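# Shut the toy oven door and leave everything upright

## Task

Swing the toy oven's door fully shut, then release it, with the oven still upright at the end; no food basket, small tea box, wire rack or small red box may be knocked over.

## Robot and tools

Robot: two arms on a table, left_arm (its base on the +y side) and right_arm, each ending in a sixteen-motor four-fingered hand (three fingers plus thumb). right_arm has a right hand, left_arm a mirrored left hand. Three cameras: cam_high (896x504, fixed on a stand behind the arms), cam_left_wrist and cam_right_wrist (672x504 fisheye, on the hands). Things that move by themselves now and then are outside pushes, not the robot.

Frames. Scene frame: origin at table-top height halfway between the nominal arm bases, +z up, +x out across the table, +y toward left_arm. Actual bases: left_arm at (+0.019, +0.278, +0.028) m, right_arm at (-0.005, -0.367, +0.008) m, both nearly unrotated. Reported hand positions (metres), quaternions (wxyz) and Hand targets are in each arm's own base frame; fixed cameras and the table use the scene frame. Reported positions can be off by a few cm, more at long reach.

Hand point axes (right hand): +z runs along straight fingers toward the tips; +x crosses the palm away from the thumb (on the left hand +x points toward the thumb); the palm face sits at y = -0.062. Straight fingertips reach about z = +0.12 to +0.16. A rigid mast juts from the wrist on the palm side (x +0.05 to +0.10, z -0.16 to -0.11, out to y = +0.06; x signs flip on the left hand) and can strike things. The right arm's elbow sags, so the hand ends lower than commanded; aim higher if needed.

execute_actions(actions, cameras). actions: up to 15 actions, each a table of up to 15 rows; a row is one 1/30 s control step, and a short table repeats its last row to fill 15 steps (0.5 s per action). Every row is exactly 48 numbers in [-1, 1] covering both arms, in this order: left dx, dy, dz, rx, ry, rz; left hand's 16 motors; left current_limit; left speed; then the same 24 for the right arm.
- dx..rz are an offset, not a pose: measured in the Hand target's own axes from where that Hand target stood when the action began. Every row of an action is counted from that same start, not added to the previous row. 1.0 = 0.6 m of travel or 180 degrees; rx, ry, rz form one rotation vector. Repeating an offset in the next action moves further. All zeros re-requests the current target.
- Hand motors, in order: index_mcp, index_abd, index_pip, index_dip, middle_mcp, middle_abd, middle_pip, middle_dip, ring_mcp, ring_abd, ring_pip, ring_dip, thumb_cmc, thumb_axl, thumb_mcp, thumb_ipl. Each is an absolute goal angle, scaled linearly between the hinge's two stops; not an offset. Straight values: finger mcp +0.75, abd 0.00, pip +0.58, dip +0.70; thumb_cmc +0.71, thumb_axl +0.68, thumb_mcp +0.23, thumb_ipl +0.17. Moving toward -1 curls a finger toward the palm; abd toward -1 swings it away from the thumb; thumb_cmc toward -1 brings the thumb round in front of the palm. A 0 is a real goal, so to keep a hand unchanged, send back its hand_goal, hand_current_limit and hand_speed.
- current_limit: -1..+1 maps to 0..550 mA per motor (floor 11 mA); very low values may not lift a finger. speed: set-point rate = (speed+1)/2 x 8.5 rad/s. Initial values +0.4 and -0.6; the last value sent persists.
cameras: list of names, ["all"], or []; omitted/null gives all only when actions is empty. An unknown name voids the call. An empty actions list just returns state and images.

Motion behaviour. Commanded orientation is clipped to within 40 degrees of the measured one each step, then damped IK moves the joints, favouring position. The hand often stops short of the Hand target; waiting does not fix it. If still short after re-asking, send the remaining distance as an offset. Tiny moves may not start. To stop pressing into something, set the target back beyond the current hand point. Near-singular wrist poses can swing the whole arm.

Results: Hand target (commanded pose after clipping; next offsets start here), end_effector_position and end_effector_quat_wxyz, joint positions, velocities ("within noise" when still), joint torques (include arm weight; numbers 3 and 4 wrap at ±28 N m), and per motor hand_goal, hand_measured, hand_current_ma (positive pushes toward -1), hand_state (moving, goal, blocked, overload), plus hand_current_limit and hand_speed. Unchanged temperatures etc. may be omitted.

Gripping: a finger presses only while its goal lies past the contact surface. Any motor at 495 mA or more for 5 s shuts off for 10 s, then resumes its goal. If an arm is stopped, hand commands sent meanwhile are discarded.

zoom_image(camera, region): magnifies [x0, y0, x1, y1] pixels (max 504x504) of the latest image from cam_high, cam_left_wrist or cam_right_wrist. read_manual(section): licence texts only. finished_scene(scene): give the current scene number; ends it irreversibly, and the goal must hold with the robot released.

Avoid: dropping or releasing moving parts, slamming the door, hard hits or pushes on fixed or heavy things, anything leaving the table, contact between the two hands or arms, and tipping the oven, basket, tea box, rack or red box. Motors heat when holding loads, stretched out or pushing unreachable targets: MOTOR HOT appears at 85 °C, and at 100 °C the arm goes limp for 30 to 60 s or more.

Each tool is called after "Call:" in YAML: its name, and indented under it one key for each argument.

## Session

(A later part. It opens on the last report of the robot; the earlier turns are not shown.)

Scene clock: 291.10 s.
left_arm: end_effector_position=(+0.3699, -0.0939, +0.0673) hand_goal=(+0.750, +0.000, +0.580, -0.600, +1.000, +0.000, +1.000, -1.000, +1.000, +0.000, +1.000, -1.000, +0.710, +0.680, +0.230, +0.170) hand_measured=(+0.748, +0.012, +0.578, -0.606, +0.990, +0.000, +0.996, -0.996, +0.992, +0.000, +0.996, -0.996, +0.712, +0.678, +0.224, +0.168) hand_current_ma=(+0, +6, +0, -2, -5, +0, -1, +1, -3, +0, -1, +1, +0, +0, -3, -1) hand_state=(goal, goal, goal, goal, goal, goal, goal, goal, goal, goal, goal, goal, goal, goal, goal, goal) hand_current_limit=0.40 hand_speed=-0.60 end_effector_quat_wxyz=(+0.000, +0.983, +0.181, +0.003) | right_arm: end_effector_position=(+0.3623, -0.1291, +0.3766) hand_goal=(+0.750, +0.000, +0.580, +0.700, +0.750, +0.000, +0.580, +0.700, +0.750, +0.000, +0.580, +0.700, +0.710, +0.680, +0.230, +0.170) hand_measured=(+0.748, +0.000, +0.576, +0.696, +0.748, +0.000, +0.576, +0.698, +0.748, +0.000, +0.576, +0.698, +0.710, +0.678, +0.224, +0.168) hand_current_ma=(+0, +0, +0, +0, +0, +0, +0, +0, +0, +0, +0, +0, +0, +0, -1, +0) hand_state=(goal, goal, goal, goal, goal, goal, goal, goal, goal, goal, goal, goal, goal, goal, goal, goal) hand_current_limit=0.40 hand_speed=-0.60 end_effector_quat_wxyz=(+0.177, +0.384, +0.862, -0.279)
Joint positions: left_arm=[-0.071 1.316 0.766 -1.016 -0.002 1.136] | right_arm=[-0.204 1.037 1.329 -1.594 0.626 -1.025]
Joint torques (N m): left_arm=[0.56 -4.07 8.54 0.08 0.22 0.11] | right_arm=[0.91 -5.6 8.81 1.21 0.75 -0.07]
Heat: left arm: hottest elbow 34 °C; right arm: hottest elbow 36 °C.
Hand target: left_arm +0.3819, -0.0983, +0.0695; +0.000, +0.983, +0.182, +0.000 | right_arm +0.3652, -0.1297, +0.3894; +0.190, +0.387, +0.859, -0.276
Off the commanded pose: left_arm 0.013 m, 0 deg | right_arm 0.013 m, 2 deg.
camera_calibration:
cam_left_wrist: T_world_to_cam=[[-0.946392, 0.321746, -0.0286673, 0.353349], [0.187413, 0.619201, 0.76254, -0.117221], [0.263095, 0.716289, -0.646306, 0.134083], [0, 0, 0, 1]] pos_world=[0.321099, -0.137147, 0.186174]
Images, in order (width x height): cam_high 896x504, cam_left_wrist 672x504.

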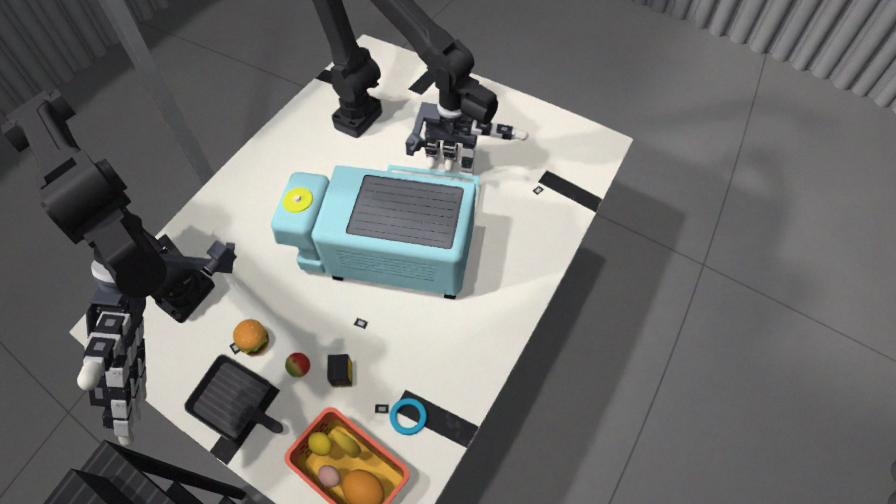

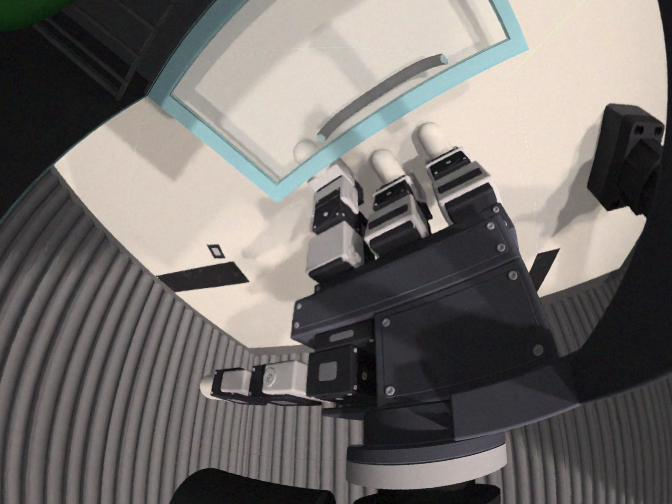

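Call:
execute_actions:
  actions:
    - [[0,0.008,-0.0167,0,0,0,0.75,0,0.58,-0.6,1,0,1,-1,1,0,1,-1,0.71,0.68,0.23,0.17,0.4,-0.6,0,0,0,0,0,0,0.75,0,0.58,0.7,0.75,0,0.58,0.7,0.75,0,0.58,0.7,0.71,0.68,0.23,0.17,0.4,-0.6]]
    - [[0,-0.0017,-0.0442,0,0,0,0.75,0,0.58,-0.6,1,0,1,-1,1,0,1,-1,0.71,0.68,0.23,0.17,0.4,-0.6,0,0,0,0,0,0,0.75,0,0.58,0.7,0.75,0,0.58,0.7,0.75,0,0.58,0.7,0.71,0.68,0.23,0.17,0.4,-0.6]]
  cameras: ["cam_left_wrist","cam_high"]

Call:
zoom_image:
  camera: "cam_left_wrist"
  region: [180, 30, 440, 230]

Call:
zoom_image:
  camera: "cam_high"
  region: [380, 80, 540, 220]

Scene clock: 313.00 s.
left_arm: end_effector_position=(+0.3624, -0.0976, +0.0804) hand_goal=(+0.750, +0.000, +0.580, -0.600, +1.000, +0.000, +1.000, -1.000, +1.000, +0.000, +1.000, -1.000, +0.710, +0.680, +0.230, +0.170) hand_measured=(+0.750, +0.004, +0.580, -0.598, +0.990, +0.000, +0.996, -0.996, +0.992, +0.000, +0.996, -0.996, +0.712, +0.678, +0.224, +0.168) hand_current_ma=(+0, +1, +0, +0, -5, +0, -1, +1, -3, +0, -1, +1, +0, +0, -3, -1) hand_state=(goal, goal, goal, goal, goal, goal, goal, goal, goal, goal, goal, goal, goal, goal, goal, goal) hand_current_limit=0.40 hand_speed=-0.60 end_effector_quat_wxyz=(-0.008, +0.983, +0.181, -0.028) | right_arm: end_effector_position=(+0.3623, -0.1291, +0.3766) hand_goal=(+0.750, +0.000, +0.580, +0.700, +0.750, +0.000, +0.580, +0.700, +0.750, +0.000, +0.580, +0.700, +0.710, +0.680, +0.230, +0.170) hand_measured=(+0.748, +0.000, +0.576, +0.696, +0.748, +0.000, +0.576, +0.698, +0.748, +0.000, +0.576, +0.698, +0.710, +0.678, +0.224, +0.168) hand_current_ma=(+0, +0, +0, +0, +0, +0, +0, +0, +0, +0, +0, +0, +0, +0, -1, +0) hand_state=(goal, goal, goal, goal, goal, goal, goal, goal, goal, goal, goal, goal, goal, goal, goal, goal) hand_current_limit=0.40 hand_speed=-0.60 end_effector_quat_wxyz=(+0.177, +0.384, +0.862, -0.279)
Joint positions: left_arm=[-0.083 1.314 0.814 -1.128 -0.001 1.123] | right_arm=[-0.204 1.037 1.329 -1.594 0.626 -1.025]
Joint torques (N m): left_arm=[0.91 -7.53 9.7 0.12 0.17 0.11] | right_arm=[0.97 -5.48 8.8 1.24 0.75 -0.06]
Heat: left arm: hottest elbow 35 °C; right arm: hottest elbow 37 °C.
Hand target: left_arm +0.3831, -0.1019, +0.1060; +0.001, +0.983, +0.182, +0.000 | right_arm +0.3652, -0.1297, +0.3894; +0.190, +0.387, +0.859, -0.276
Off the commanded pose: left_arm 0.033 m, 3 deg | right_arm 0.013 m, 2 deg.
camera_calibration:
cam_left_wrist: T_world_to_cam=[[-0.946387, 0.321365, 0.0328114, 0.342855], [0.235288, 0.616156, 0.751659, -0.140333], [0.22134, 0.71908, -0.658735, 0.163577], [0, 0, 0, 1]] pos_world=[0.321286, -0.141339, 0.201987]
Images, in order (width x height): cam_high 896x504, cam_left_wrist 672x504.

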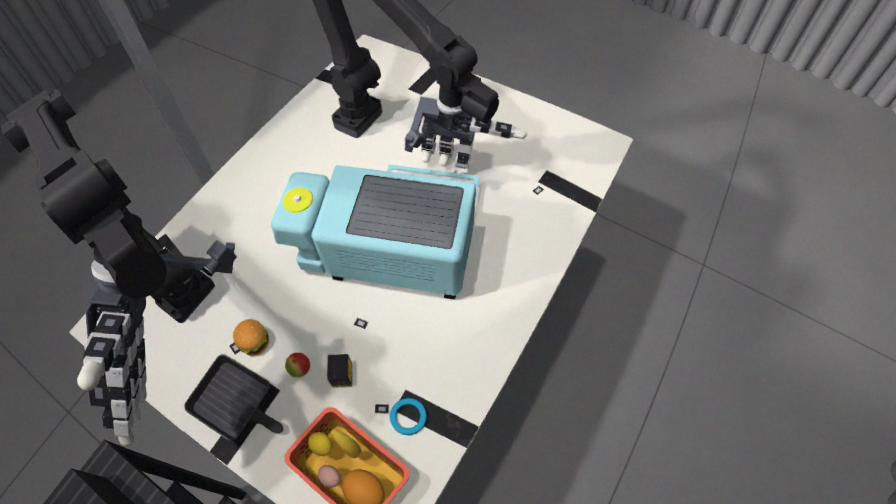

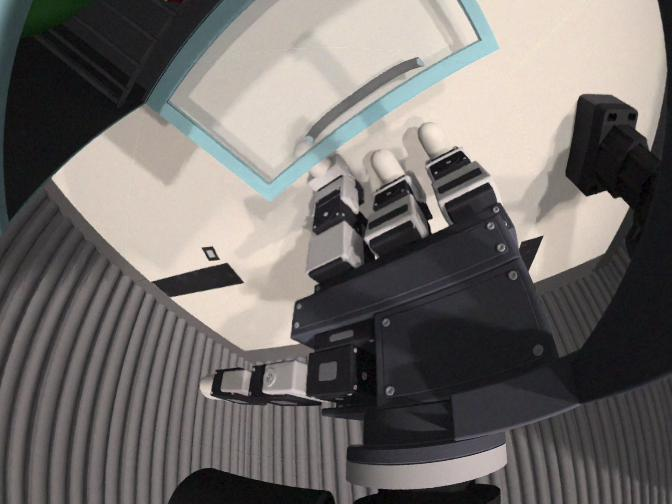

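Scaled by 1.938 from the camera's 672x504 image, which has a finer 960x720 frame.

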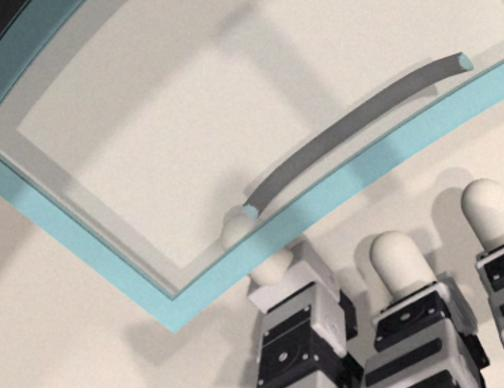

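Scaled by 3.150 from the camera's 896x504 image, which has a finer 1280x720 frame.

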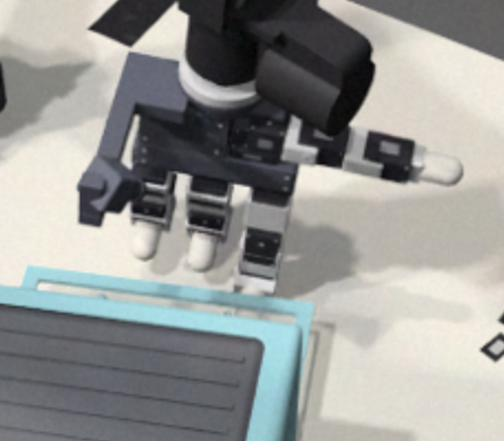

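Call:
execute_actions:
  actions:
    - [[0,0,-0.03,0,0,0,0.75,0,0.58,-0.6,1,0,1,-1,1,0,1,-1,0.71,0.68,0.23,0.17,0.4,-0.6,0,0,0,0,0,0,0.75,0,0.58,0.7,0.75,0,0.58,0.7,0.75,0,0.58,0.7,0.71,0.68,0.23,0.17,0.4,-0.6]]
  cameras: ["cam_left_wrist"]

Call:
zoom_image:
  camera: "cam_left_wrist"
  region: [180, 30, 440, 230]

Scene clock: 327.80 s.
left_arm: end_effector_position=(+0.3613, -0.0975, +0.0965) hand_goal=(+0.750, +0.000, +0.580, -0.600, +1.000, +0.000, +1.000, -1.000, +1.000, +0.000, +1.000, -1.000, +0.710, +0.680, +0.230, +0.170) hand_measured=(+0.752, +0.002, +0.582, -0.596, +0.990, +0.000, +0.996, -0.996, +0.992, +0.000, +0.996, -0.996, +0.712, +0.678, +0.224, +0.168) hand_current_ma=(+0, +0, +1, +1, -5, +0, -1, +1, -3, +0, -1, +1, +0, +0, -3, -1) hand_state=(goal, goal, goal, goal, goal, goal, goal, goal, goal, goal, goal, goal, goal, goal, goal, goal) hand_current_limit=0.40 hand_speed=-0.60 end_effector_quat_wxyz=(-0.009, +0.983, +0.181, -0.030) | right_arm: end_effector_position=(+0.3623, -0.1291, +0.3766) hand_goal=(+0.750, +0.000, +0.580, +0.700, +0.750, +0.000, +0.580, +0.700, +0.750, +0.000, +0.580, +0.700, +0.710, +0.680, +0.230, +0.170) hand_measured=(+0.748, +0.000, +0.576, +0.696, +0.748, +0.000, +0.576, +0.698, +0.748, +0.000, +0.576, +0.698, +0.710, +0.678, +0.224, +0.168) hand_current_ma=(+0, +0, +0, +0, +0, +0, +0, +0, +0, +0, +0, +0, +0, +0, -1, +0) hand_state=(goal, goal, goal, goal, goal, goal, goal, goal, goal, goal, goal, goal, goal, goal, goal, goal) hand_current_limit=0.40 hand_speed=-0.60 end_effector_quat_wxyz=(+0.177, +0.384, +0.862, -0.279)
Joint positions: left_arm=[-0.083 1.291 0.841 -1.183 -0.001 1.123] | right_arm=[-0.204 1.037 1.329 -1.594 0.626 -1.025]
Joint torques (N m): left_arm=[0.85 -7.3 10.17 -0.08 0.17 0.12] | right_arm=[0.85 -5.48 8.7 1.16 0.74 -0.08]
Heat: left arm: hottest elbow 36 °C; right arm: hottest elbow 37 °C.
Hand target: left_arm +0.3831, -0.1019, +0.1240; +0.001, +0.983, +0.182, +0.000 | right_arm +0.3652, -0.1297, +0.3894; +0.190, +0.387, +0.859, -0.276
Off the commanded pose: left_arm 0.035 m, 4 deg | right_arm 0.013 m, 2 deg.
camera_calibration:
cam_left_wrist: T_world_to_cam=[[-0.946207, 0.321406, 0.0372905, 0.34081], [0.238785, 0.615864, 0.750795, -0.153436], [0.218344, 0.719312, -0.659482, 0.175579], [0, 0, 0, 1]] pos_world=[0.320778, -0.141339, 0.218281]
Images, in order (width x height): cam_left_wrist 672x504.

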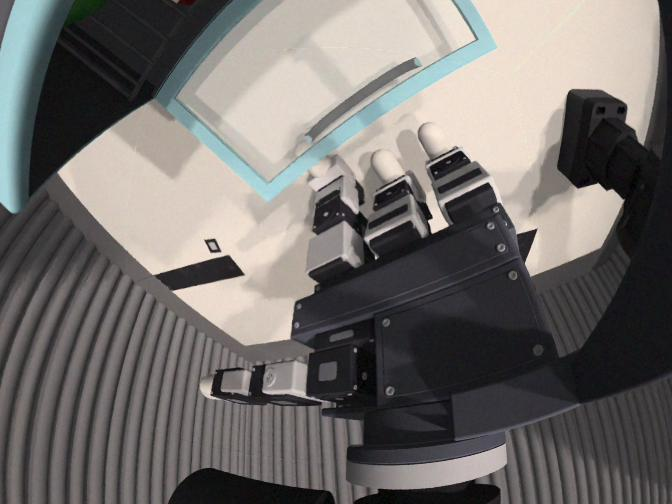

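Scaled by 1.938 from the camera's 672x504 image, which has a finer 960x720 frame.

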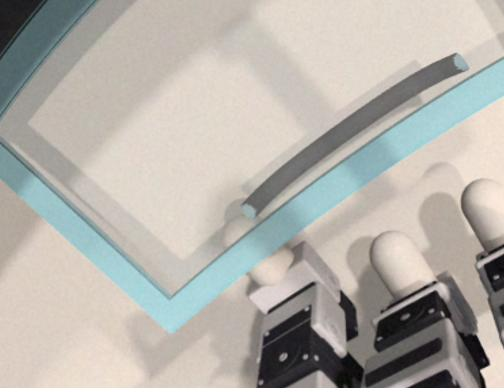

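Call:
execute_actions:
  actions:
    - [[0.0083,0.0158,-0.055,0,0,0,0.75,0,0.58,-0.6,1,0,1,-1,1,0,1,-1,0.71,0.68,0.23,0.17,0.4,-0.6,0,0,0,0,0,0,0.75,0,0.58,0.7,0.75,0,0.58,0.7,0.75,0,0.58,0.7,0.71,0.68,0.23,0.17,0.4,-0.6]]
    - [[0.0083,0.0208,-0.039,0,0,0,0.75,0,0.58,-0.6,1,0,1,-1,1,0,1,-1,0.71,0.68,0.23,0.17,0.4,-0.6,0,0,0,0,0,0,0.75,0,0.58,0.7,0.75,0,0.58,0.7,0.75,0,0.58,0.7,0.71,0.68,0.23,0.17,0.4,-0.6]]
  cameras: ["cam_left_wrist","cam_high"]

Call:
zoom_image:
  camera: "cam_left_wrist"
  region: [180, 30, 440, 230]

Call:
zoom_image:
  camera: "cam_high"
  region: [380, 80, 540, 220]

Scene clock: 337.73 s.
left_arm: end_effector_position=(+0.3807, -0.1131, +0.1552) hand_goal=(+0.750, +0.000, +0.580, -0.600, +1.000, +0.000, +1.000, -1.000, +1.000, +0.000, +1.000, -1.000, +0.710, +0.680, +0.230, +0.170) hand_measured=(+0.756, +0.000, +0.586, -0.596, +0.990, +0.000, +0.996, -0.996, +0.992, +0.000, +0.996, -0.996, +0.712, +0.678, +0.224, +0.168) hand_current_ma=(+2, +0, +2, +1, -5, +0, -1, +1, -3, +0, -1, +1, +0, +0, -3, -1) hand_state=(goal, goal, goal, goal, goal, goal, goal, goal, goal, goal, goal, goal, goal, goal, goal, goal) hand_current_limit=0.40 hand_speed=-0.60 end_effector_quat_wxyz=(-0.008, +0.983, +0.181, -0.024) | right_arm: end_effector_position=(+0.3623, -0.1291, +0.3766) hand_goal=(+0.750, +0.000, +0.580, +0.700, +0.750, +0.000, +0.580, +0.700, +0.750, +0.000, +0.580, +0.700, +0.710, +0.680, +0.230, +0.170) hand_measured=(+0.748, +0.000, +0.576, +0.696, +0.748, +0.000, +0.576, +0.698, +0.748, +0.000, +0.576, +0.698, +0.710, +0.678, +0.224, +0.168) hand_current_ma=(+0, +0, +0, +0, +0, +0, +0, +0, +0, +0, +0, +0, +0, +0, -1, +0) hand_state=(goal, goal, goal, goal, goal, goal, goal, goal, goal, goal, goal, goal, goal, goal, goal, goal) hand_current_limit=0.40 hand_speed=-0.60 end_effector_quat_wxyz=(+0.177, +0.384, +0.862, -0.279)
Joint positions: left_arm=[-0.125 1.28 0.995 -1.338 0 1.083] | right_arm=[-0.204 1.037 1.329 -1.594 0.626 -1.025]
Joint torques (N m): left_arm=[0.62 -6.65 11.02 0.02 0.12 0.09] | right_arm=[0.97 -5.66 8.83 1.17 0.74 -0.07]
Heat: left arm: hottest elbow 37 °C; right arm: hottest elbow 37 °C.
Hand target: left_arm +0.4003, -0.1188, +0.1803; +0.001, +0.983, +0.182, +0.000 | right_arm +0.3652, -0.1297, +0.3894; +0.190, +0.387, +0.859, -0.276
Off the commanded pose: left_arm 0.032 m, 3 deg | right_arm 0.013 m, 2 deg.
camera_calibration:
cam_left_wrist: T_world_to_cam=[[-0.946209, 0.322449, 0.026744, 0.363751], [0.231097, 0.615655, 0.753368, -0.190115], [0.226458, 0.719024, -0.657055, 0.217787], [0, 0, 0, 1]] pos_world=[0.338799, -0.15684, 0.276596]
Images, in order (width x height): cam_high 896x504, cam_left_wrist 672x504.

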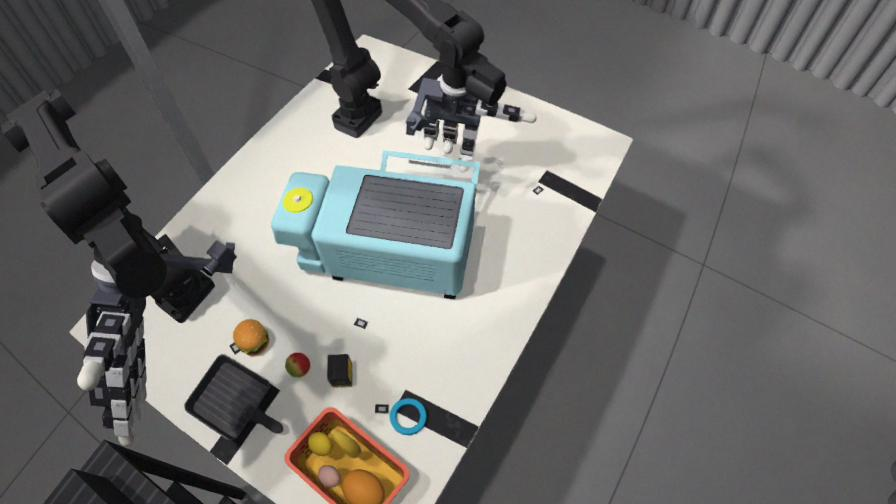

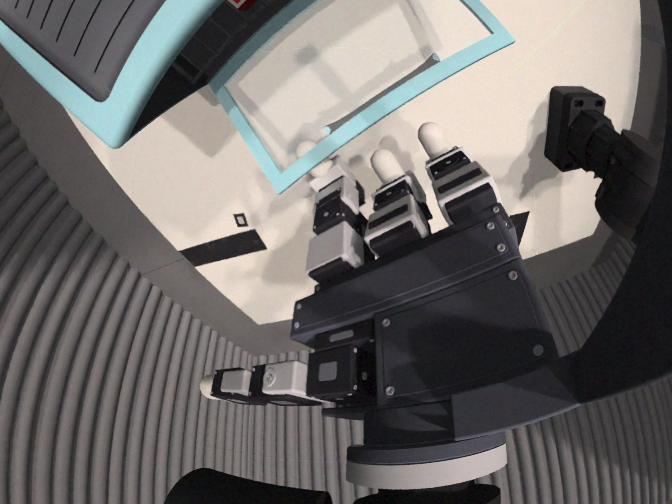

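Scaled by 1.938 from the camera's 672x504 image, which has a finer 960x720 frame.

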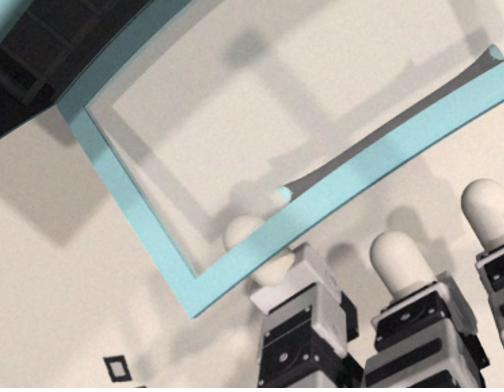

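Scaled by 3.150 from the camera's 896x504 image, which has a finer 1280x720 frame.

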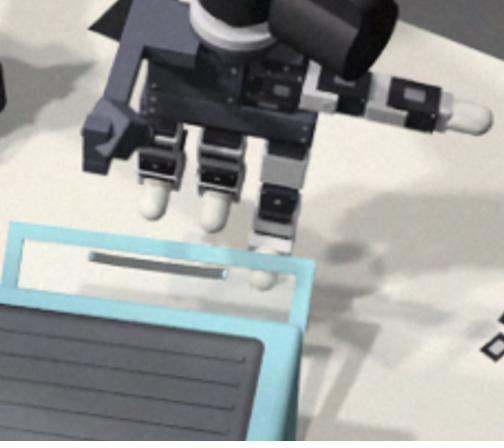

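Call:
execute_actions:
  actions:
    - [[0,0.03,-0.0323,0,0,0,0.75,0,0.58,-0.6,1,0,1,-1,1,0,1,-1,0.71,0.68,0.23,0.17,0.4,-0.6,0,0,0,0,0,0,0.75,0,0.58,0.7,0.75,0,0.58,0.7,0.75,0,0.58,0.7,0.71,0.68,0.23,0.17,0.4,-0.6]]
    - [[0,0.0373,-0.0235,0,0,0,0.75,0,0.58,-0.6,1,0,1,-1,1,0,1,-1,0.71,0.68,0.23,0.17,0.4,-0.6,0,0,0,0,0,0,0.75,0,0.58,0.7,0.75,0,0.58,0.7,0.75,0,0.58,0.7,0.71,0.68,0.23,0.17,0.4,-0.6]]
  cameras: ["cam_left_wrist","cam_high"]

Call:
zoom_image:
  camera: "cam_left_wrist"
  region: [180, 30, 440, 230]

Call:
zoom_image:
  camera: "cam_high"
  region: [380, 80, 540, 220]

Scene clock: 345.57 s.
left_arm: end_effector_position=(+0.3965, -0.1497, +0.1966) hand_goal=(+0.750, +0.000, +0.580, -0.600, +1.000, +0.000, +1.000, -1.000, +1.000, +0.000, +1.000, -1.000, +0.710, +0.680, +0.230, +0.170) hand_measured=(+0.756, +0.000, +0.586, -0.596, +0.990, +0.000, +0.996, -0.996, +0.992, +0.000, +0.996, -0.996, +0.712, +0.678, +0.224, +0.168) hand_current_ma=(+2, +0, +2, +1, -5, +0, -1, +1, -3, +0, -1, +1, +0, +0, -3, -1) hand_state=(goal, goal, goal, goal, goal, goal, goal, goal, goal, goal, goal, goal, goal, goal, goal, goal) hand_current_limit=0.40 hand_speed=-0.60 end_effector_quat_wxyz=(-0.006, +0.984, +0.180, -0.014) | right_arm: end_effector_position=(+0.3623, -0.1291, +0.3766) hand_goal=(+0.750, +0.000, +0.580, +0.700, +0.750, +0.000, +0.580, +0.700, +0.750, +0.000, +0.580, +0.700, +0.710, +0.680, +0.230, +0.170) hand_measured=(+0.748, +0.000, +0.576, +0.696, +0.748, +0.000, +0.576, +0.698, +0.748, +0.000, +0.576, +0.698, +0.710, +0.678, +0.224, +0.168) hand_current_ma=(+0, +0, +0, +0, +0, +0, +0, +0, +0, +0, +0, +0, +0, +0, -1, +0) hand_state=(goal, goal, goal, goal, goal, goal, goal, goal, goal, goal, goal, goal, goal, goal, goal, goal) hand_current_limit=0.40 hand_speed=-0.60 end_effector_quat_wxyz=(+0.177, +0.384, +0.862, -0.279)
Joint positions: left_arm=[-0.222 1.299 1.121 -1.423 0 0.987] | right_arm=[-0.204 1.037 1.329 -1.594 0.626 -1.025]
Joint torques (N m): left_arm=[0.91 -5.89 11.17 0.1 0.1 0.06] | right_arm=[0.91 -5.48 8.84 1.2 0.74 -0.07]
Heat: left arm: hottest elbow 37 °C; right arm: hottest elbow 37 °C.
Hand target: left_arm +0.4147, -0.1564, +0.2139; +0.000, +0.983, +0.182, +0.000 | right_arm +0.3652, -0.1297, +0.3894; +0.190, +0.387, +0.859, -0.276
Off the commanded pose: left_arm 0.026 m, 2 deg | right_arm 0.013 m, 2 deg.
camera_calibration:
cam_left_wrist: T_world_to_cam=[[-0.946182, 0.323566, 0.00663899, 0.393485], [0.215698, 0.615192, 0.758296, -0.197233], [0.241275, 0.718918, -0.651876, 0.260752], [0, 0, 0, 1]] pos_world=[0.351939, -0.193442, 0.316927]
Images, in order (width x height): cam_high 896x504, cam_left_wrist 672x504.

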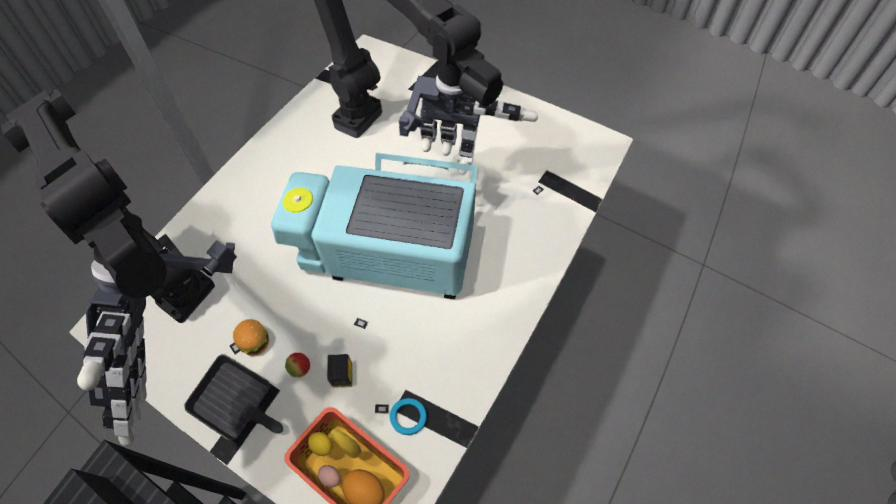

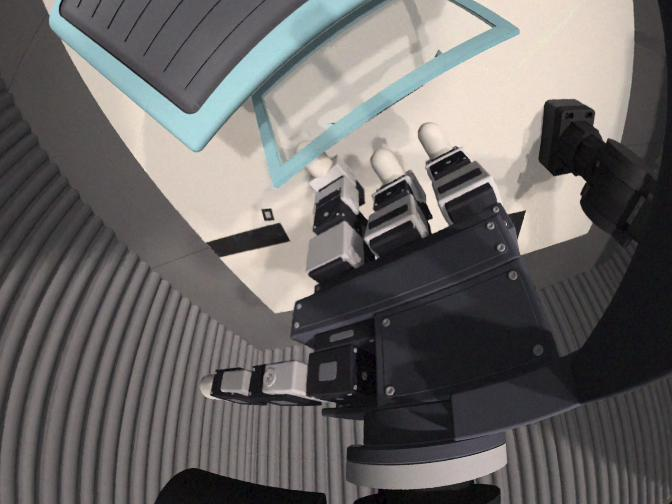

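Scaled by 1.938 from the camera's 672x504 image, which has a finer 960x720 frame.

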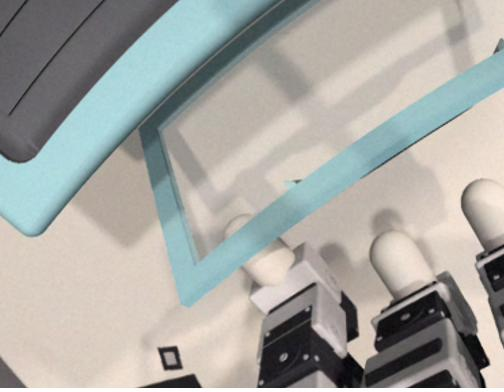

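Scaled by 3.150 from the camera's 896x504 image, which has a finer 1280x720 frame.

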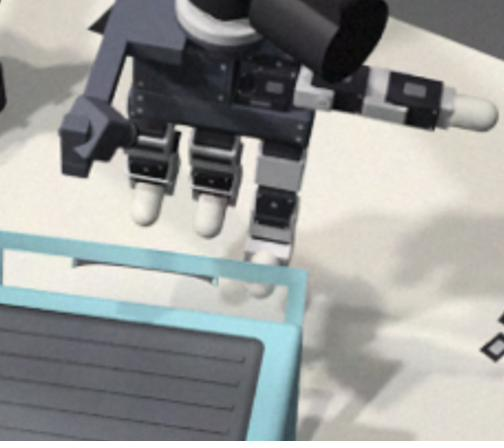

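Call:
execute_actions:
  actions:
    - [[0,0.0278,0,0,0,0,0.75,0,0.58,-0.6,1,0,1,-1,1,0,1,-1,0.71,0.68,0.23,0.17,0.4,-0.6,0,0,0,0,0,0,0.75,0,0.58,0.7,0.75,0,0.58,0.7,0.75,0,0.58,0.7,0.71,0.68,0.23,0.17,0.4,-0.6]]
    - [[0,0.02,0.005,0,0,0,0.75,0,0.58,-0.6,1,0,1,-1,1,0,1,-1,0.71,0.68,0.23,0.17,0.4,-0.6,0,0,0,0,0,0,0.75,0,0.58,0.7,0.75,0,0.58,0.7,0.75,0,0.58,0.7,0.71,0.68,0.23,0.17,0.4,-0.6]]
  cameras: ["cam_left_wrist","cam_high"]

Call:
zoom_image:
  camera: "cam_left_wrist"
  region: [180, 30, 440, 230]

Call:
zoom_image:
  camera: "cam_high"
  region: [380, 80, 540, 220]

Scene clock: 353.07 s.
left_arm: end_effector_position=(+0.4050, -0.1729, +0.1936) hand_goal=(+0.750, +0.000, +0.580, -0.600, +1.000, +0.000, +1.000, -1.000, +1.000, +0.000, +1.000, -1.000, +0.710, +0.680, +0.230, +0.170) hand_measured=(+0.756, +0.000, +0.584, -0.598, +0.990, +0.000, +0.996, -0.996, +0.992, +0.000, +0.996, -0.996, +0.712, +0.678, +0.224, +0.168) hand_current_ma=(+3, +0, +1, +0, -5, +0, -1, +1, -3, +0, -1, +1, +0, +0, -3, -1) hand_state=(goal, goal, goal, goal, goal, goal, goal, goal, goal, goal, goal, goal, goal, goal, goal, goal) hand_current_limit=0.40 hand_speed=-0.60 end_effector_quat_wxyz=(-0.009, +0.983, +0.182, -0.018) | right_arm: end_effector_position=(+0.3623, -0.1291, +0.3766) hand_goal=(+0.750, +0.000, +0.580, +0.700, +0.750, +0.000, +0.580, +0.700, +0.750, +0.000, +0.580, +0.700, +0.710, +0.680, +0.230, +0.170) hand_measured=(+0.748, +0.000, +0.576, +0.696, +0.748, +0.000, +0.576, +0.698, +0.748, +0.000, +0.576, +0.698, +0.710, +0.678, +0.224, +0.168) hand_current_ma=(+0, +0, +0, +0, +0, +0, +0, +0, +0, +0, +0, +0, +0, +0, -1, +0) hand_state=(goal, goal, goal, goal, goal, goal, goal, goal, goal, goal, goal, goal, goal, goal, goal, goal) hand_current_limit=0.40 hand_speed=-0.60 end_effector_quat_wxyz=(+0.177, +0.384, +0.862, -0.279)
Joint positions: left_arm=[-0.279 1.344 1.157 -1.425 0 0.925] | right_arm=[-0.204 1.037 1.329 -1.594 0.626 -1.025]
Joint torques (N m): left_arm=[0.44 -6.59 11.1 0.42 0.11 0.09] | right_arm=[0.67 -5.6 8.83 1.18 0.76 -0.07]
Heat: left arm: hottest elbow 38 °C; right arm: hottest elbow 37 °C.
Hand target: left_arm +0.4248, -0.1832, +0.2109; +0.000, +0.983, +0.182, +0.000 | right_arm +0.3652, -0.1297, +0.3894; +0.190, +0.387, +0.859, -0.276
Off the commanded pose: left_arm 0.028 m, 2 deg | right_arm 0.013 m, 2 deg.
camera_calibration:
cam_left_wrist: T_world_to_cam=[[-0.947378, 0.31962, 0.017859, 0.40666], [0.220808, 0.612061, 0.759358, -0.185342], [0.231775, 0.723342, -0.650428, 0.277725], [0, 0, 0, 1]] pos_world=[0.361816, -0.217426, 0.314119]
Images, in order (width x height): cam_high 896x504, cam_left_wrist 672x504.

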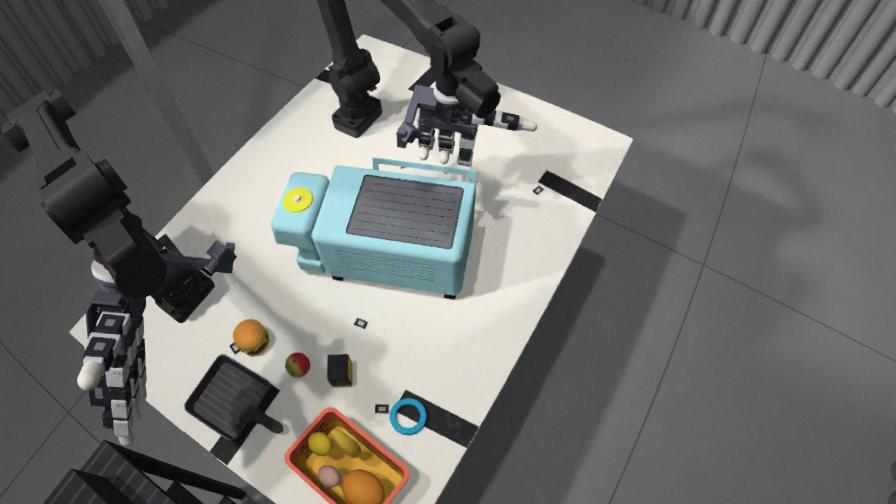

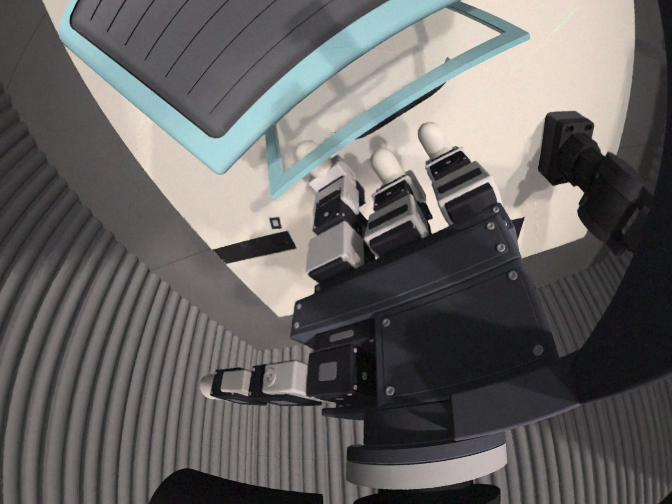

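Scaled by 1.938 from the camera's 672x504 image, which has a finer 960x720 frame.

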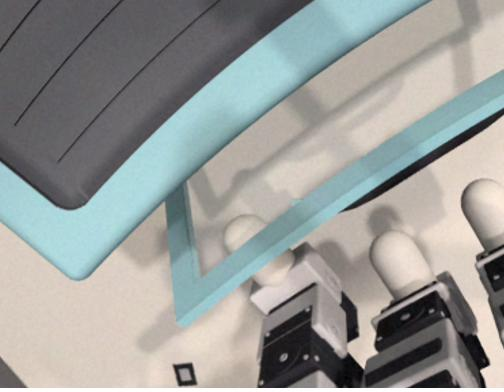

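Scaled by 3.150 from the camera's 896x504 image, which has a finer 1280x720 frame.

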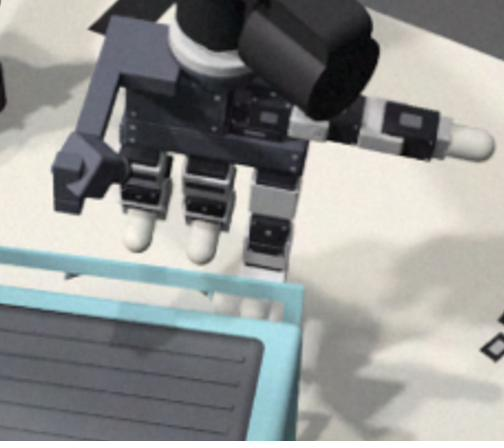

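Call:
execute_actions:
  actions:
    - [[0,0.035,0,0,0,0,0.75,0,0.58,-0.6,1,0,1,-1,1,0,1,-1,0.71,0.68,0.23,0.17,0.4,-0.6,0,0,0,0,0,0,0.75,0,0.58,0.7,0.75,0,0.58,0.7,0.75,0,0.58,0.7,0.71,0.68,0.23,0.17,0.4,-0.6]]
  cameras: ["cam_left_wrist","cam_high"]

Call:
zoom_image:
  camera: "cam_left_wrist"
  region: [210, 80, 370, 240]

Call:
zoom_image:
  camera: "cam_high"
  region: [420, 120, 520, 220]

Scene clock: 385.77 s.
left_arm: end_effector_position=(+0.4125, -0.1927, +0.1947) hand_goal=(+0.750, +0.000, +0.580, -0.600, +1.000, +0.000, +1.000, -1.000, +1.000, +0.000, +1.000, -1.000, +0.710, +0.680, +0.230, +0.170) hand_measured=(+0.756, +0.000, +0.584, -0.600, +0.990, +0.000, +0.996, -0.996, +0.992, +0.000, +0.996, -0.996, +0.712, +0.678, +0.224, +0.168) hand_current_ma=(+2, +0, +1, +0, -5, +0, -1, +1, -3, +0, -1, +1, +0, +0, -3, -1) hand_state=(goal, goal, goal, goal, goal, goal, goal, goal, goal, goal, goal, goal, goal, goal, goal, goal) hand_current_limit=0.40 hand_speed=-0.60 end_effector_quat_wxyz=(-0.010, +0.983, +0.181, -0.017) | right_arm: end_effector_position=(+0.3623, -0.1291, +0.3766) hand_goal=(+0.750, +0.000, +0.580, +0.700, +0.750, +0.000, +0.580, +0.700, +0.750, +0.000, +0.580, +0.700, +0.710, +0.680, +0.230, +0.170) hand_measured=(+0.748, +0.000, +0.576, +0.696, +0.748, +0.000, +0.576, +0.698, +0.748, +0.000, +0.576, +0.698, +0.710, +0.678, +0.224, +0.168) hand_current_ma=(+0, +0, +0, +0, +0, +0, +0, +0, +0, +0, +0, +0, +0, +0, -1, +0) hand_state=(goal, goal, goal, goal, goal, goal, goal, goal, goal, goal, goal, goal, goal, goal, goal, goal) hand_current_limit=0.40 hand_speed=-0.60 end_effector_quat_wxyz=(+0.177, +0.384, +0.862, -0.279)
Joint positions: left_arm=[-0.323 1.376 1.191 -1.425 0 0.884] | right_arm=[-0.204 1.037 1.329 -1.594 0.626 -1.025]
Joint velocities: left_arm=[within noise] | right_arm=[-0.005 -0.044 0.002 0.012 0.037 -0.037]
Joint torques (N m): left_arm=[0.73 -6.89 11.1 0.47 0.1 0.08] | right_arm=[0.85 -5.48 8.81 1.2 0.74 -0.07]
Heat: left arm: hottest elbow 38 °C; right arm: hottest elbow 37 °C.
Hand target: left_arm +0.4324, -0.2028, +0.2109; +0.000, +0.983, +0.182, +0.000 | right_arm +0.3652, -0.1297, +0.3894; +0.190, +0.387, +0.859, -0.276
Off the commanded pose: left_arm 0.028 m, 2 deg | right_arm 0.013 m, 2 deg.
camera_calibration:
cam_left_wrist: T_world_to_cam=[[-0.946447, 0.322463, 0.015998, 0.420621], [0.220906, 0.610642, 0.760471, -0.176354], [0.235454, 0.72328, -0.649174, 0.289353], [0, 0, 0, 1]] pos_world=[0.368924, -0.237229, 0.315223]
Images, in order (width x height): cam_high 896x504, cam_left_wrist 672x504.

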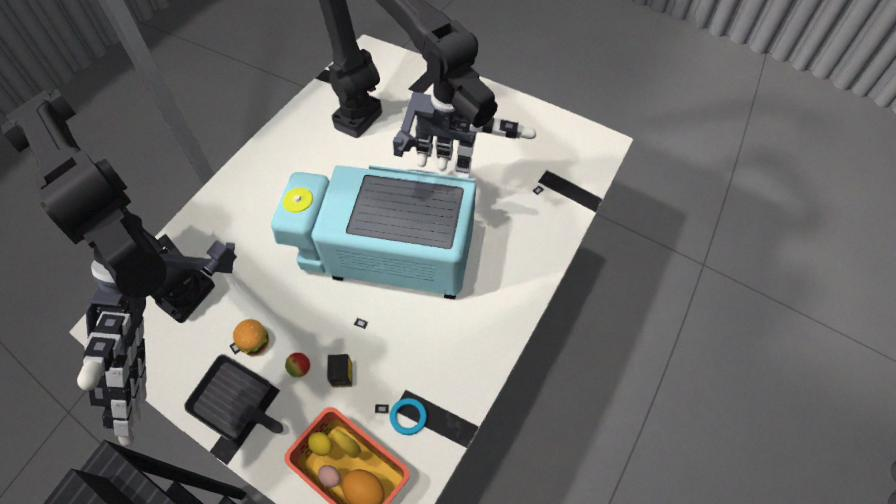

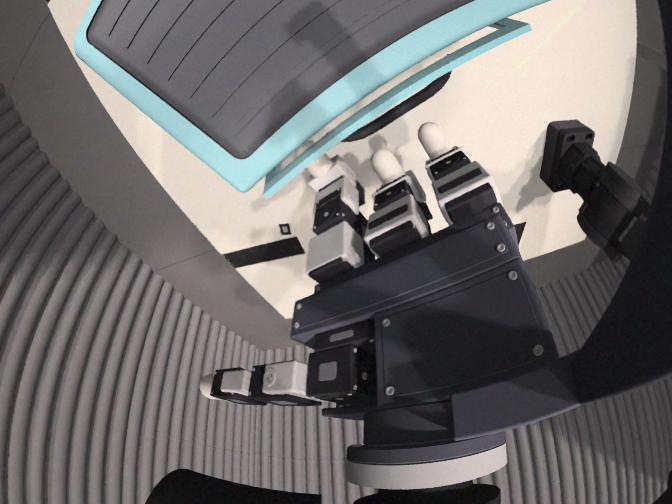

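Scaled by 3.150 from the camera's 672x504 image, which has a finer 960x720 frame.

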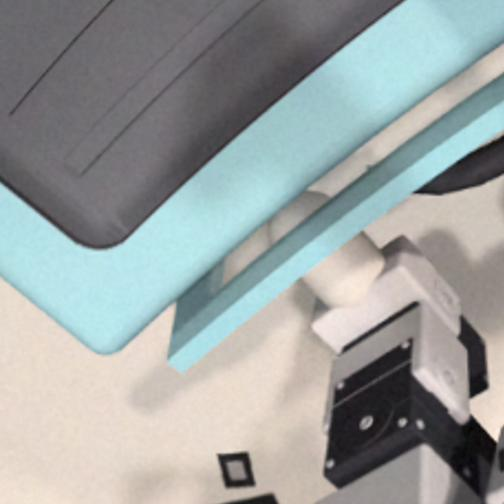

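Scaled by 5.040 from the camera's 896x504 image, which has a finer 1280x720 frame.

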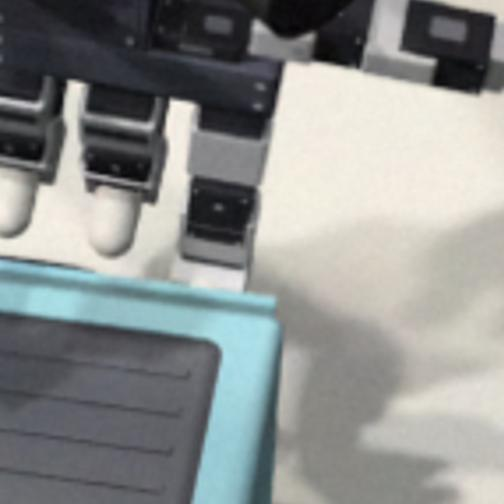

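Call:
execute_actions:
  actions:
    - [[0,0.035,-0.004,0,0,0,0.75,0,0.58,-0.6,1,0,1,-1,1,0,1,-1,0.71,0.68,0.23,0.17,0.4,-0.6,0,0,0,0,0,0,0.75,0,0.58,0.7,0.75,0,0.58,0.7,0.75,0,0.58,0.7,0.71,0.68,0.23,0.17,0.4,-0.6]]
  cameras: ["cam_left_wrist","cam_high"]

Call:
zoom_image:
  camera: "cam_left_wrist"
  region: [210, 80, 370, 240]

Call:
zoom_image:
  camera: "cam_high"
  region: [420, 120, 520, 220]

Scene clock: 405.97 s.
left_arm: end_effector_position=(+0.4198, -0.2049, +0.1971) hand_goal=(+0.750, +0.000, +0.580, -0.600, +1.000, +0.000, +1.000, -1.000, +1.000, +0.000, +1.000, -1.000, +0.710, +0.680, +0.230, +0.170) hand_measured=(+0.788, -0.008, +0.588, -0.610, +0.990, +0.000, +0.996, -0.996, +0.992, +0.000, +0.996, -0.996, +0.712, +0.678, +0.224, +0.168) hand_current_ma=(+48, -3, +3, -4, -5, +0, -1, +1, -3, +0, -1, +1, +0, +0, -3, -1) hand_state=(blocked, goal, goal, goal, goal, goal, goal, goal, goal, goal, goal, goal, goal, goal, goal, goal) hand_current_limit=0.40 hand_speed=-0.60 end_effector_quat_wxyz=(-0.014, +0.982, +0.188, -0.016) | right_arm: end_effector_position=(+0.3623, -0.1291, +0.3766) hand_goal=(+0.750, +0.000, +0.580, +0.700, +0.750, +0.000, +0.580, +0.700, +0.750, +0.000, +0.580, +0.700, +0.710, +0.680, +0.230, +0.170) hand_measured=(+0.748, +0.000, +0.576, +0.696, +0.748, +0.000, +0.576, +0.698, +0.748, +0.000, +0.576, +0.698, +0.710, +0.678, +0.224, +0.168) hand_current_ma=(+0, +0, +0, +0, +0, +0, +0, +0, +0, +0, +0, +0, +0, +0, -1, +0) hand_state=(goal, goal, goal, goal, goal, goal, goal, goal, goal, goal, goal, goal, goal, goal, goal, goal) hand_current_limit=0.40 hand_speed=-0.60 end_effector_quat_wxyz=(+0.177, +0.384, +0.862, -0.279)
Joint positions: left_arm=[-0.352 1.403 1.226 -1.435 -0.007 0.84] | right_arm=[-0.204 1.037 1.329 -1.594 0.626 -1.025]
Joint torques (N m): left_arm=[0.03 -6.77 11.49 0.59 0.38 0.16] | right_arm=[1.08 -5.66 8.81 1.21 0.74 -0.07]
Heat: left arm: hottest elbow 38 °C; right arm: hottest elbow 37 °C.
Hand target: left_arm +0.4400, -0.2225, +0.2134; +0.000, +0.983, +0.182, +0.000 | right_arm +0.3652, -0.1297, +0.3894; +0.190, +0.387, +0.859, -0.276
Off the commanded pose: left_arm 0.031 m, 3 deg | right_arm 0.013 m, 2 deg.
camera_calibration:
cam_left_wrist: T_world_to_cam=[[-0.951065, 0.308464, 0.0180142, 0.430109], [0.21147, 0.607288, 0.765821, -0.170066], [0.225289, 0.732155, -0.642801, 0.302803], [0, 0, 0, 1]] pos_world=[0.376808, -0.251093, 0.317134]
Images, in order (width x height): cam_high 896x504, cam_left_wrist 672x504.

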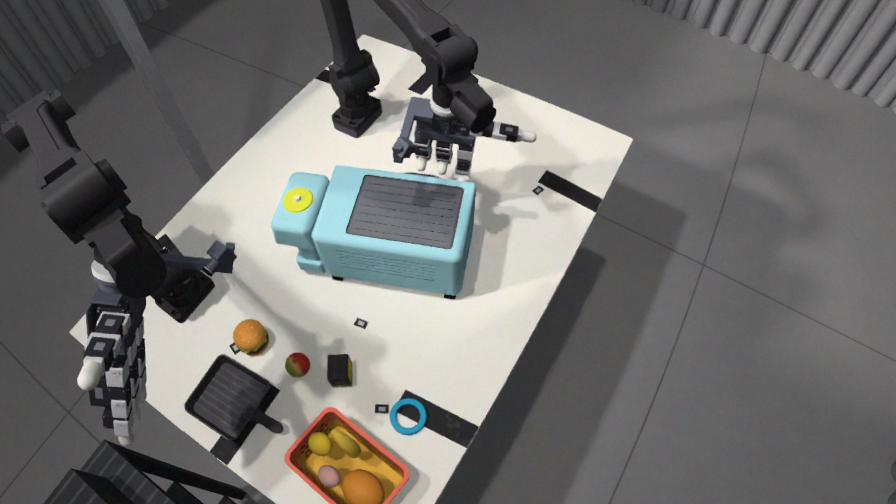

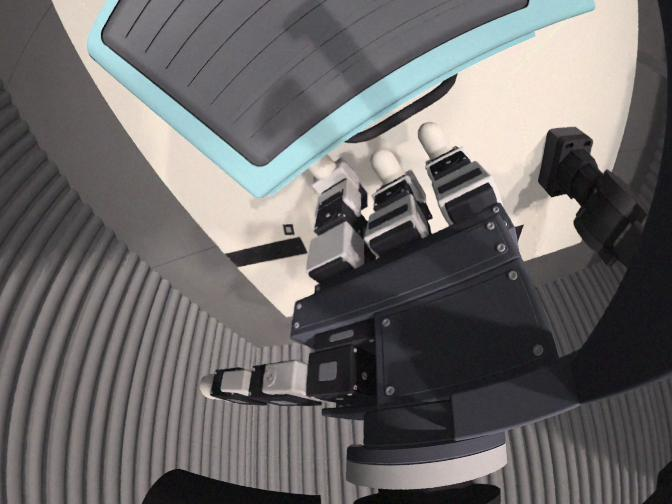

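Scaled by 3.150 from the camera's 672x504 image, which has a finer 960x720 frame.

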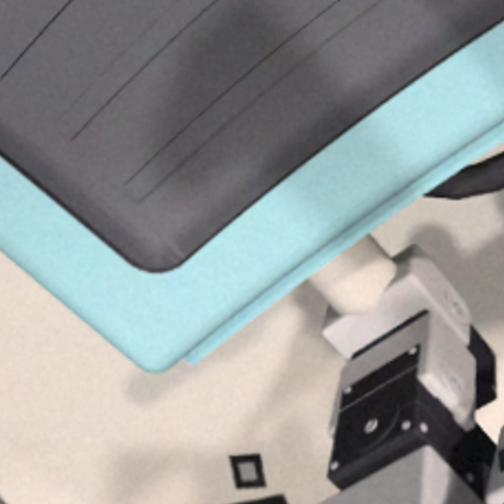

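Scaled by 5.040 from the camera's 896x504 image, which has a finer 1280x720 frame.

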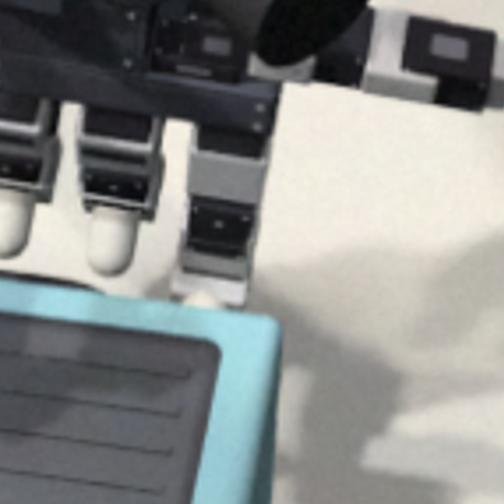

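Call:
execute_actions:
  actions:
    - [[0,0.01,0,0,0,0,0.7,0,0.58,-0.6,1,0,1,-1,1,0,1,-1,0.71,0.68,0.23,0.17,0.4,-0.6,0,0,0,0,0,0,0.75,0,0.58,0.7,0.75,0,0.58,0.7,0.75,0,0.58,0.7,0.71,0.68,0.23,0.17,0.4,-0.6]]
  cameras: ["cam_left_wrist","cam_high"]

Call:
zoom_image:
  camera: "cam_left_wrist"
  region: [210, 80, 370, 240]

Call:
zoom_image:
  camera: "cam_high"
  region: [320, 120, 520, 320]

Scene clock: 412.00 s.
left_arm: end_effector_position=(+0.4207, -0.2057, +0.1968) hand_goal=(+0.700, +0.000, +0.580, -0.600, +1.000, +0.000, +1.000, -1.000, +1.000, +0.000, +1.000, -1.000, +0.710, +0.680, +0.230, +0.170) hand_measured=(+0.784, -0.010, +0.592, -0.610, +0.990, +0.000, +0.996, -0.996, +0.992, +0.000, +0.996, -0.996, +0.712, +0.678, +0.224, +0.168) hand_current_ma=(+176, -4, +6, -5, -5, +0, -1, +1, -3, +0, -1, +1, +0, +0, -3, -1) hand_state=(blocked, goal, goal, goal, goal, goal, goal, goal, goal, goal, goal, goal, goal, goal, goal, goal) hand_current_limit=0.40 hand_speed=-0.60 end_effector_quat_wxyz=(-0.017, +0.981, +0.193, -0.018) | right_arm: end_effector_position=(+0.3623, -0.1291, +0.3766) hand_goal=(+0.750, +0.000, +0.580, +0.700, +0.750, +0.000, +0.580, +0.700, +0.750, +0.000, +0.580, +0.700, +0.710, +0.680, +0.230, +0.170) hand_measured=(+0.748, +0.000, +0.576, +0.696, +0.748, +0.000, +0.576, +0.698, +0.748, +0.000, +0.576, +0.698, +0.710, +0.678, +0.224, +0.168) hand_current_ma=(+0, +0, +0, +0, +0, +0, +0, +0, +0, +0, +0, +0, +0, +0, -1, +0) hand_state=(goal, goal, goal, goal, goal, goal, goal, goal, goal, goal, goal, goal, goal, goal, goal, goal) hand_current_limit=0.40 hand_speed=-0.60 end_effector_quat_wxyz=(+0.177, +0.384, +0.862, -0.279)
Joint positions: left_arm=[-0.357 1.409 1.233 -1.444 -0.011 0.824] | right_arm=[-0.204 1.037 1.329 -1.594 0.626 -1.025]
Joint torques (N m): left_arm=[-0.44 -6.59 11.71 0.79 0.54 0.24] | right_arm=[0.91 -5.6 8.79 1.18 0.74 -0.07]
Heat: left arm: hottest elbow 39 °C; right arm: hottest elbow 37 °C.
Hand target: left_arm +0.4421, -0.2281, +0.2135; +0.001, +0.983, +0.182, +0.000 | right_arm +0.3652, -0.1297, +0.3894; +0.190, +0.387, +0.859, -0.276
Off the commanded pose: left_arm 0.035 m, 3 deg | right_arm 0.013 m, 2 deg.
camera_calibration:
cam_left_wrist: T_world_to_cam=[[-0.954355, 0.297638, 0.0248532, 0.429071], [0.208543, 0.604478, 0.768841, -0.1695], [0.213813, 0.738931, -0.638957, 0.308441], [0, 0, 0, 1]] pos_world=[0.378885, -0.253166, 0.316736]
Images, in order (width x height): cam_high 896x504, cam_left_wrist 672x504.

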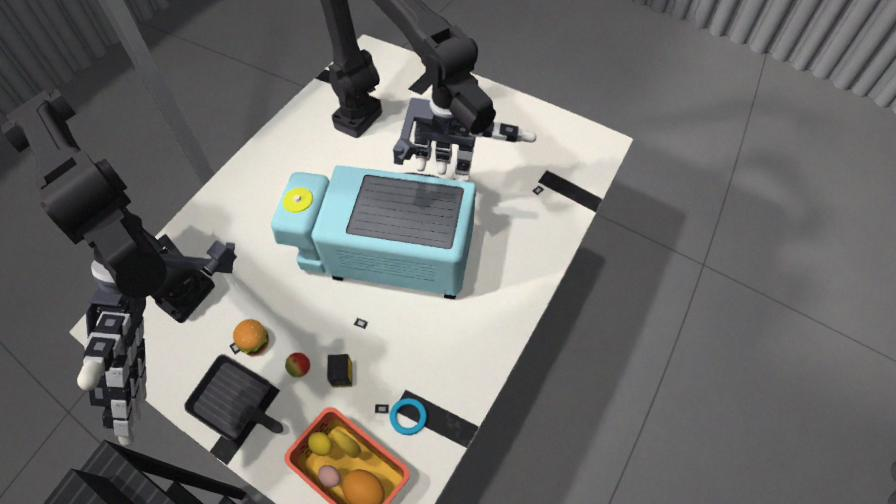

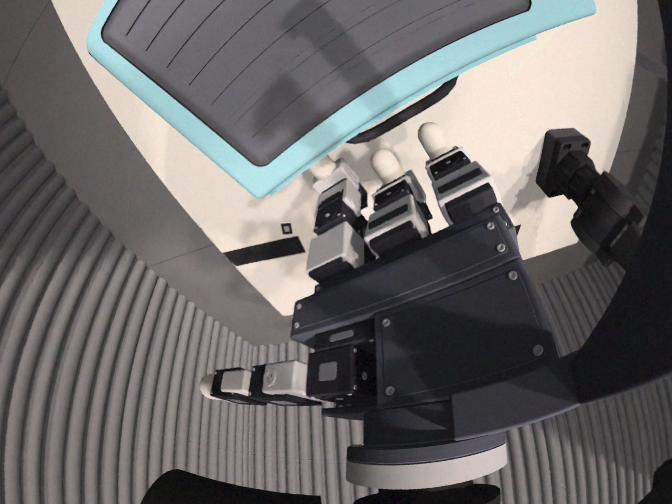

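Scaled by 3.150 from the camera's 672x504 image, which has a finer 960x720 frame.

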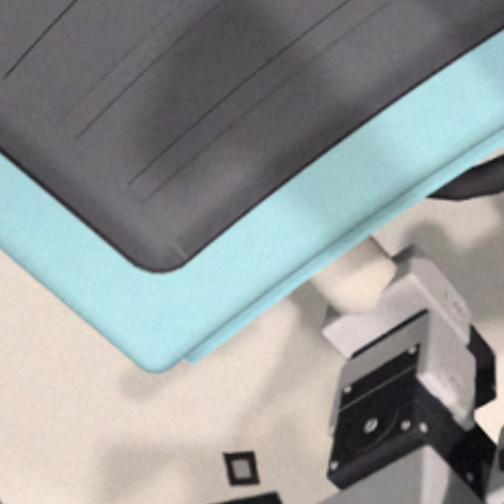

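Scaled by 2.520 from the camera's 896x504 image, which has a finer 1280x720 frame.

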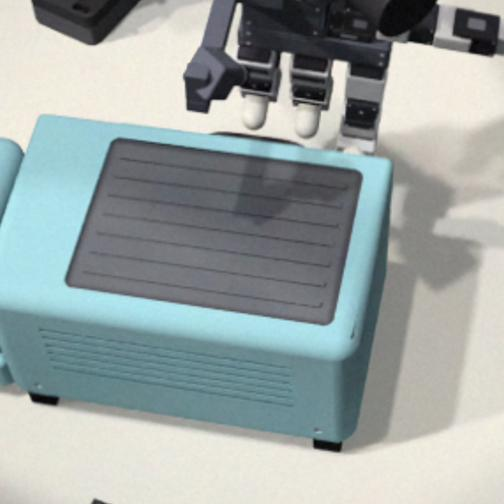

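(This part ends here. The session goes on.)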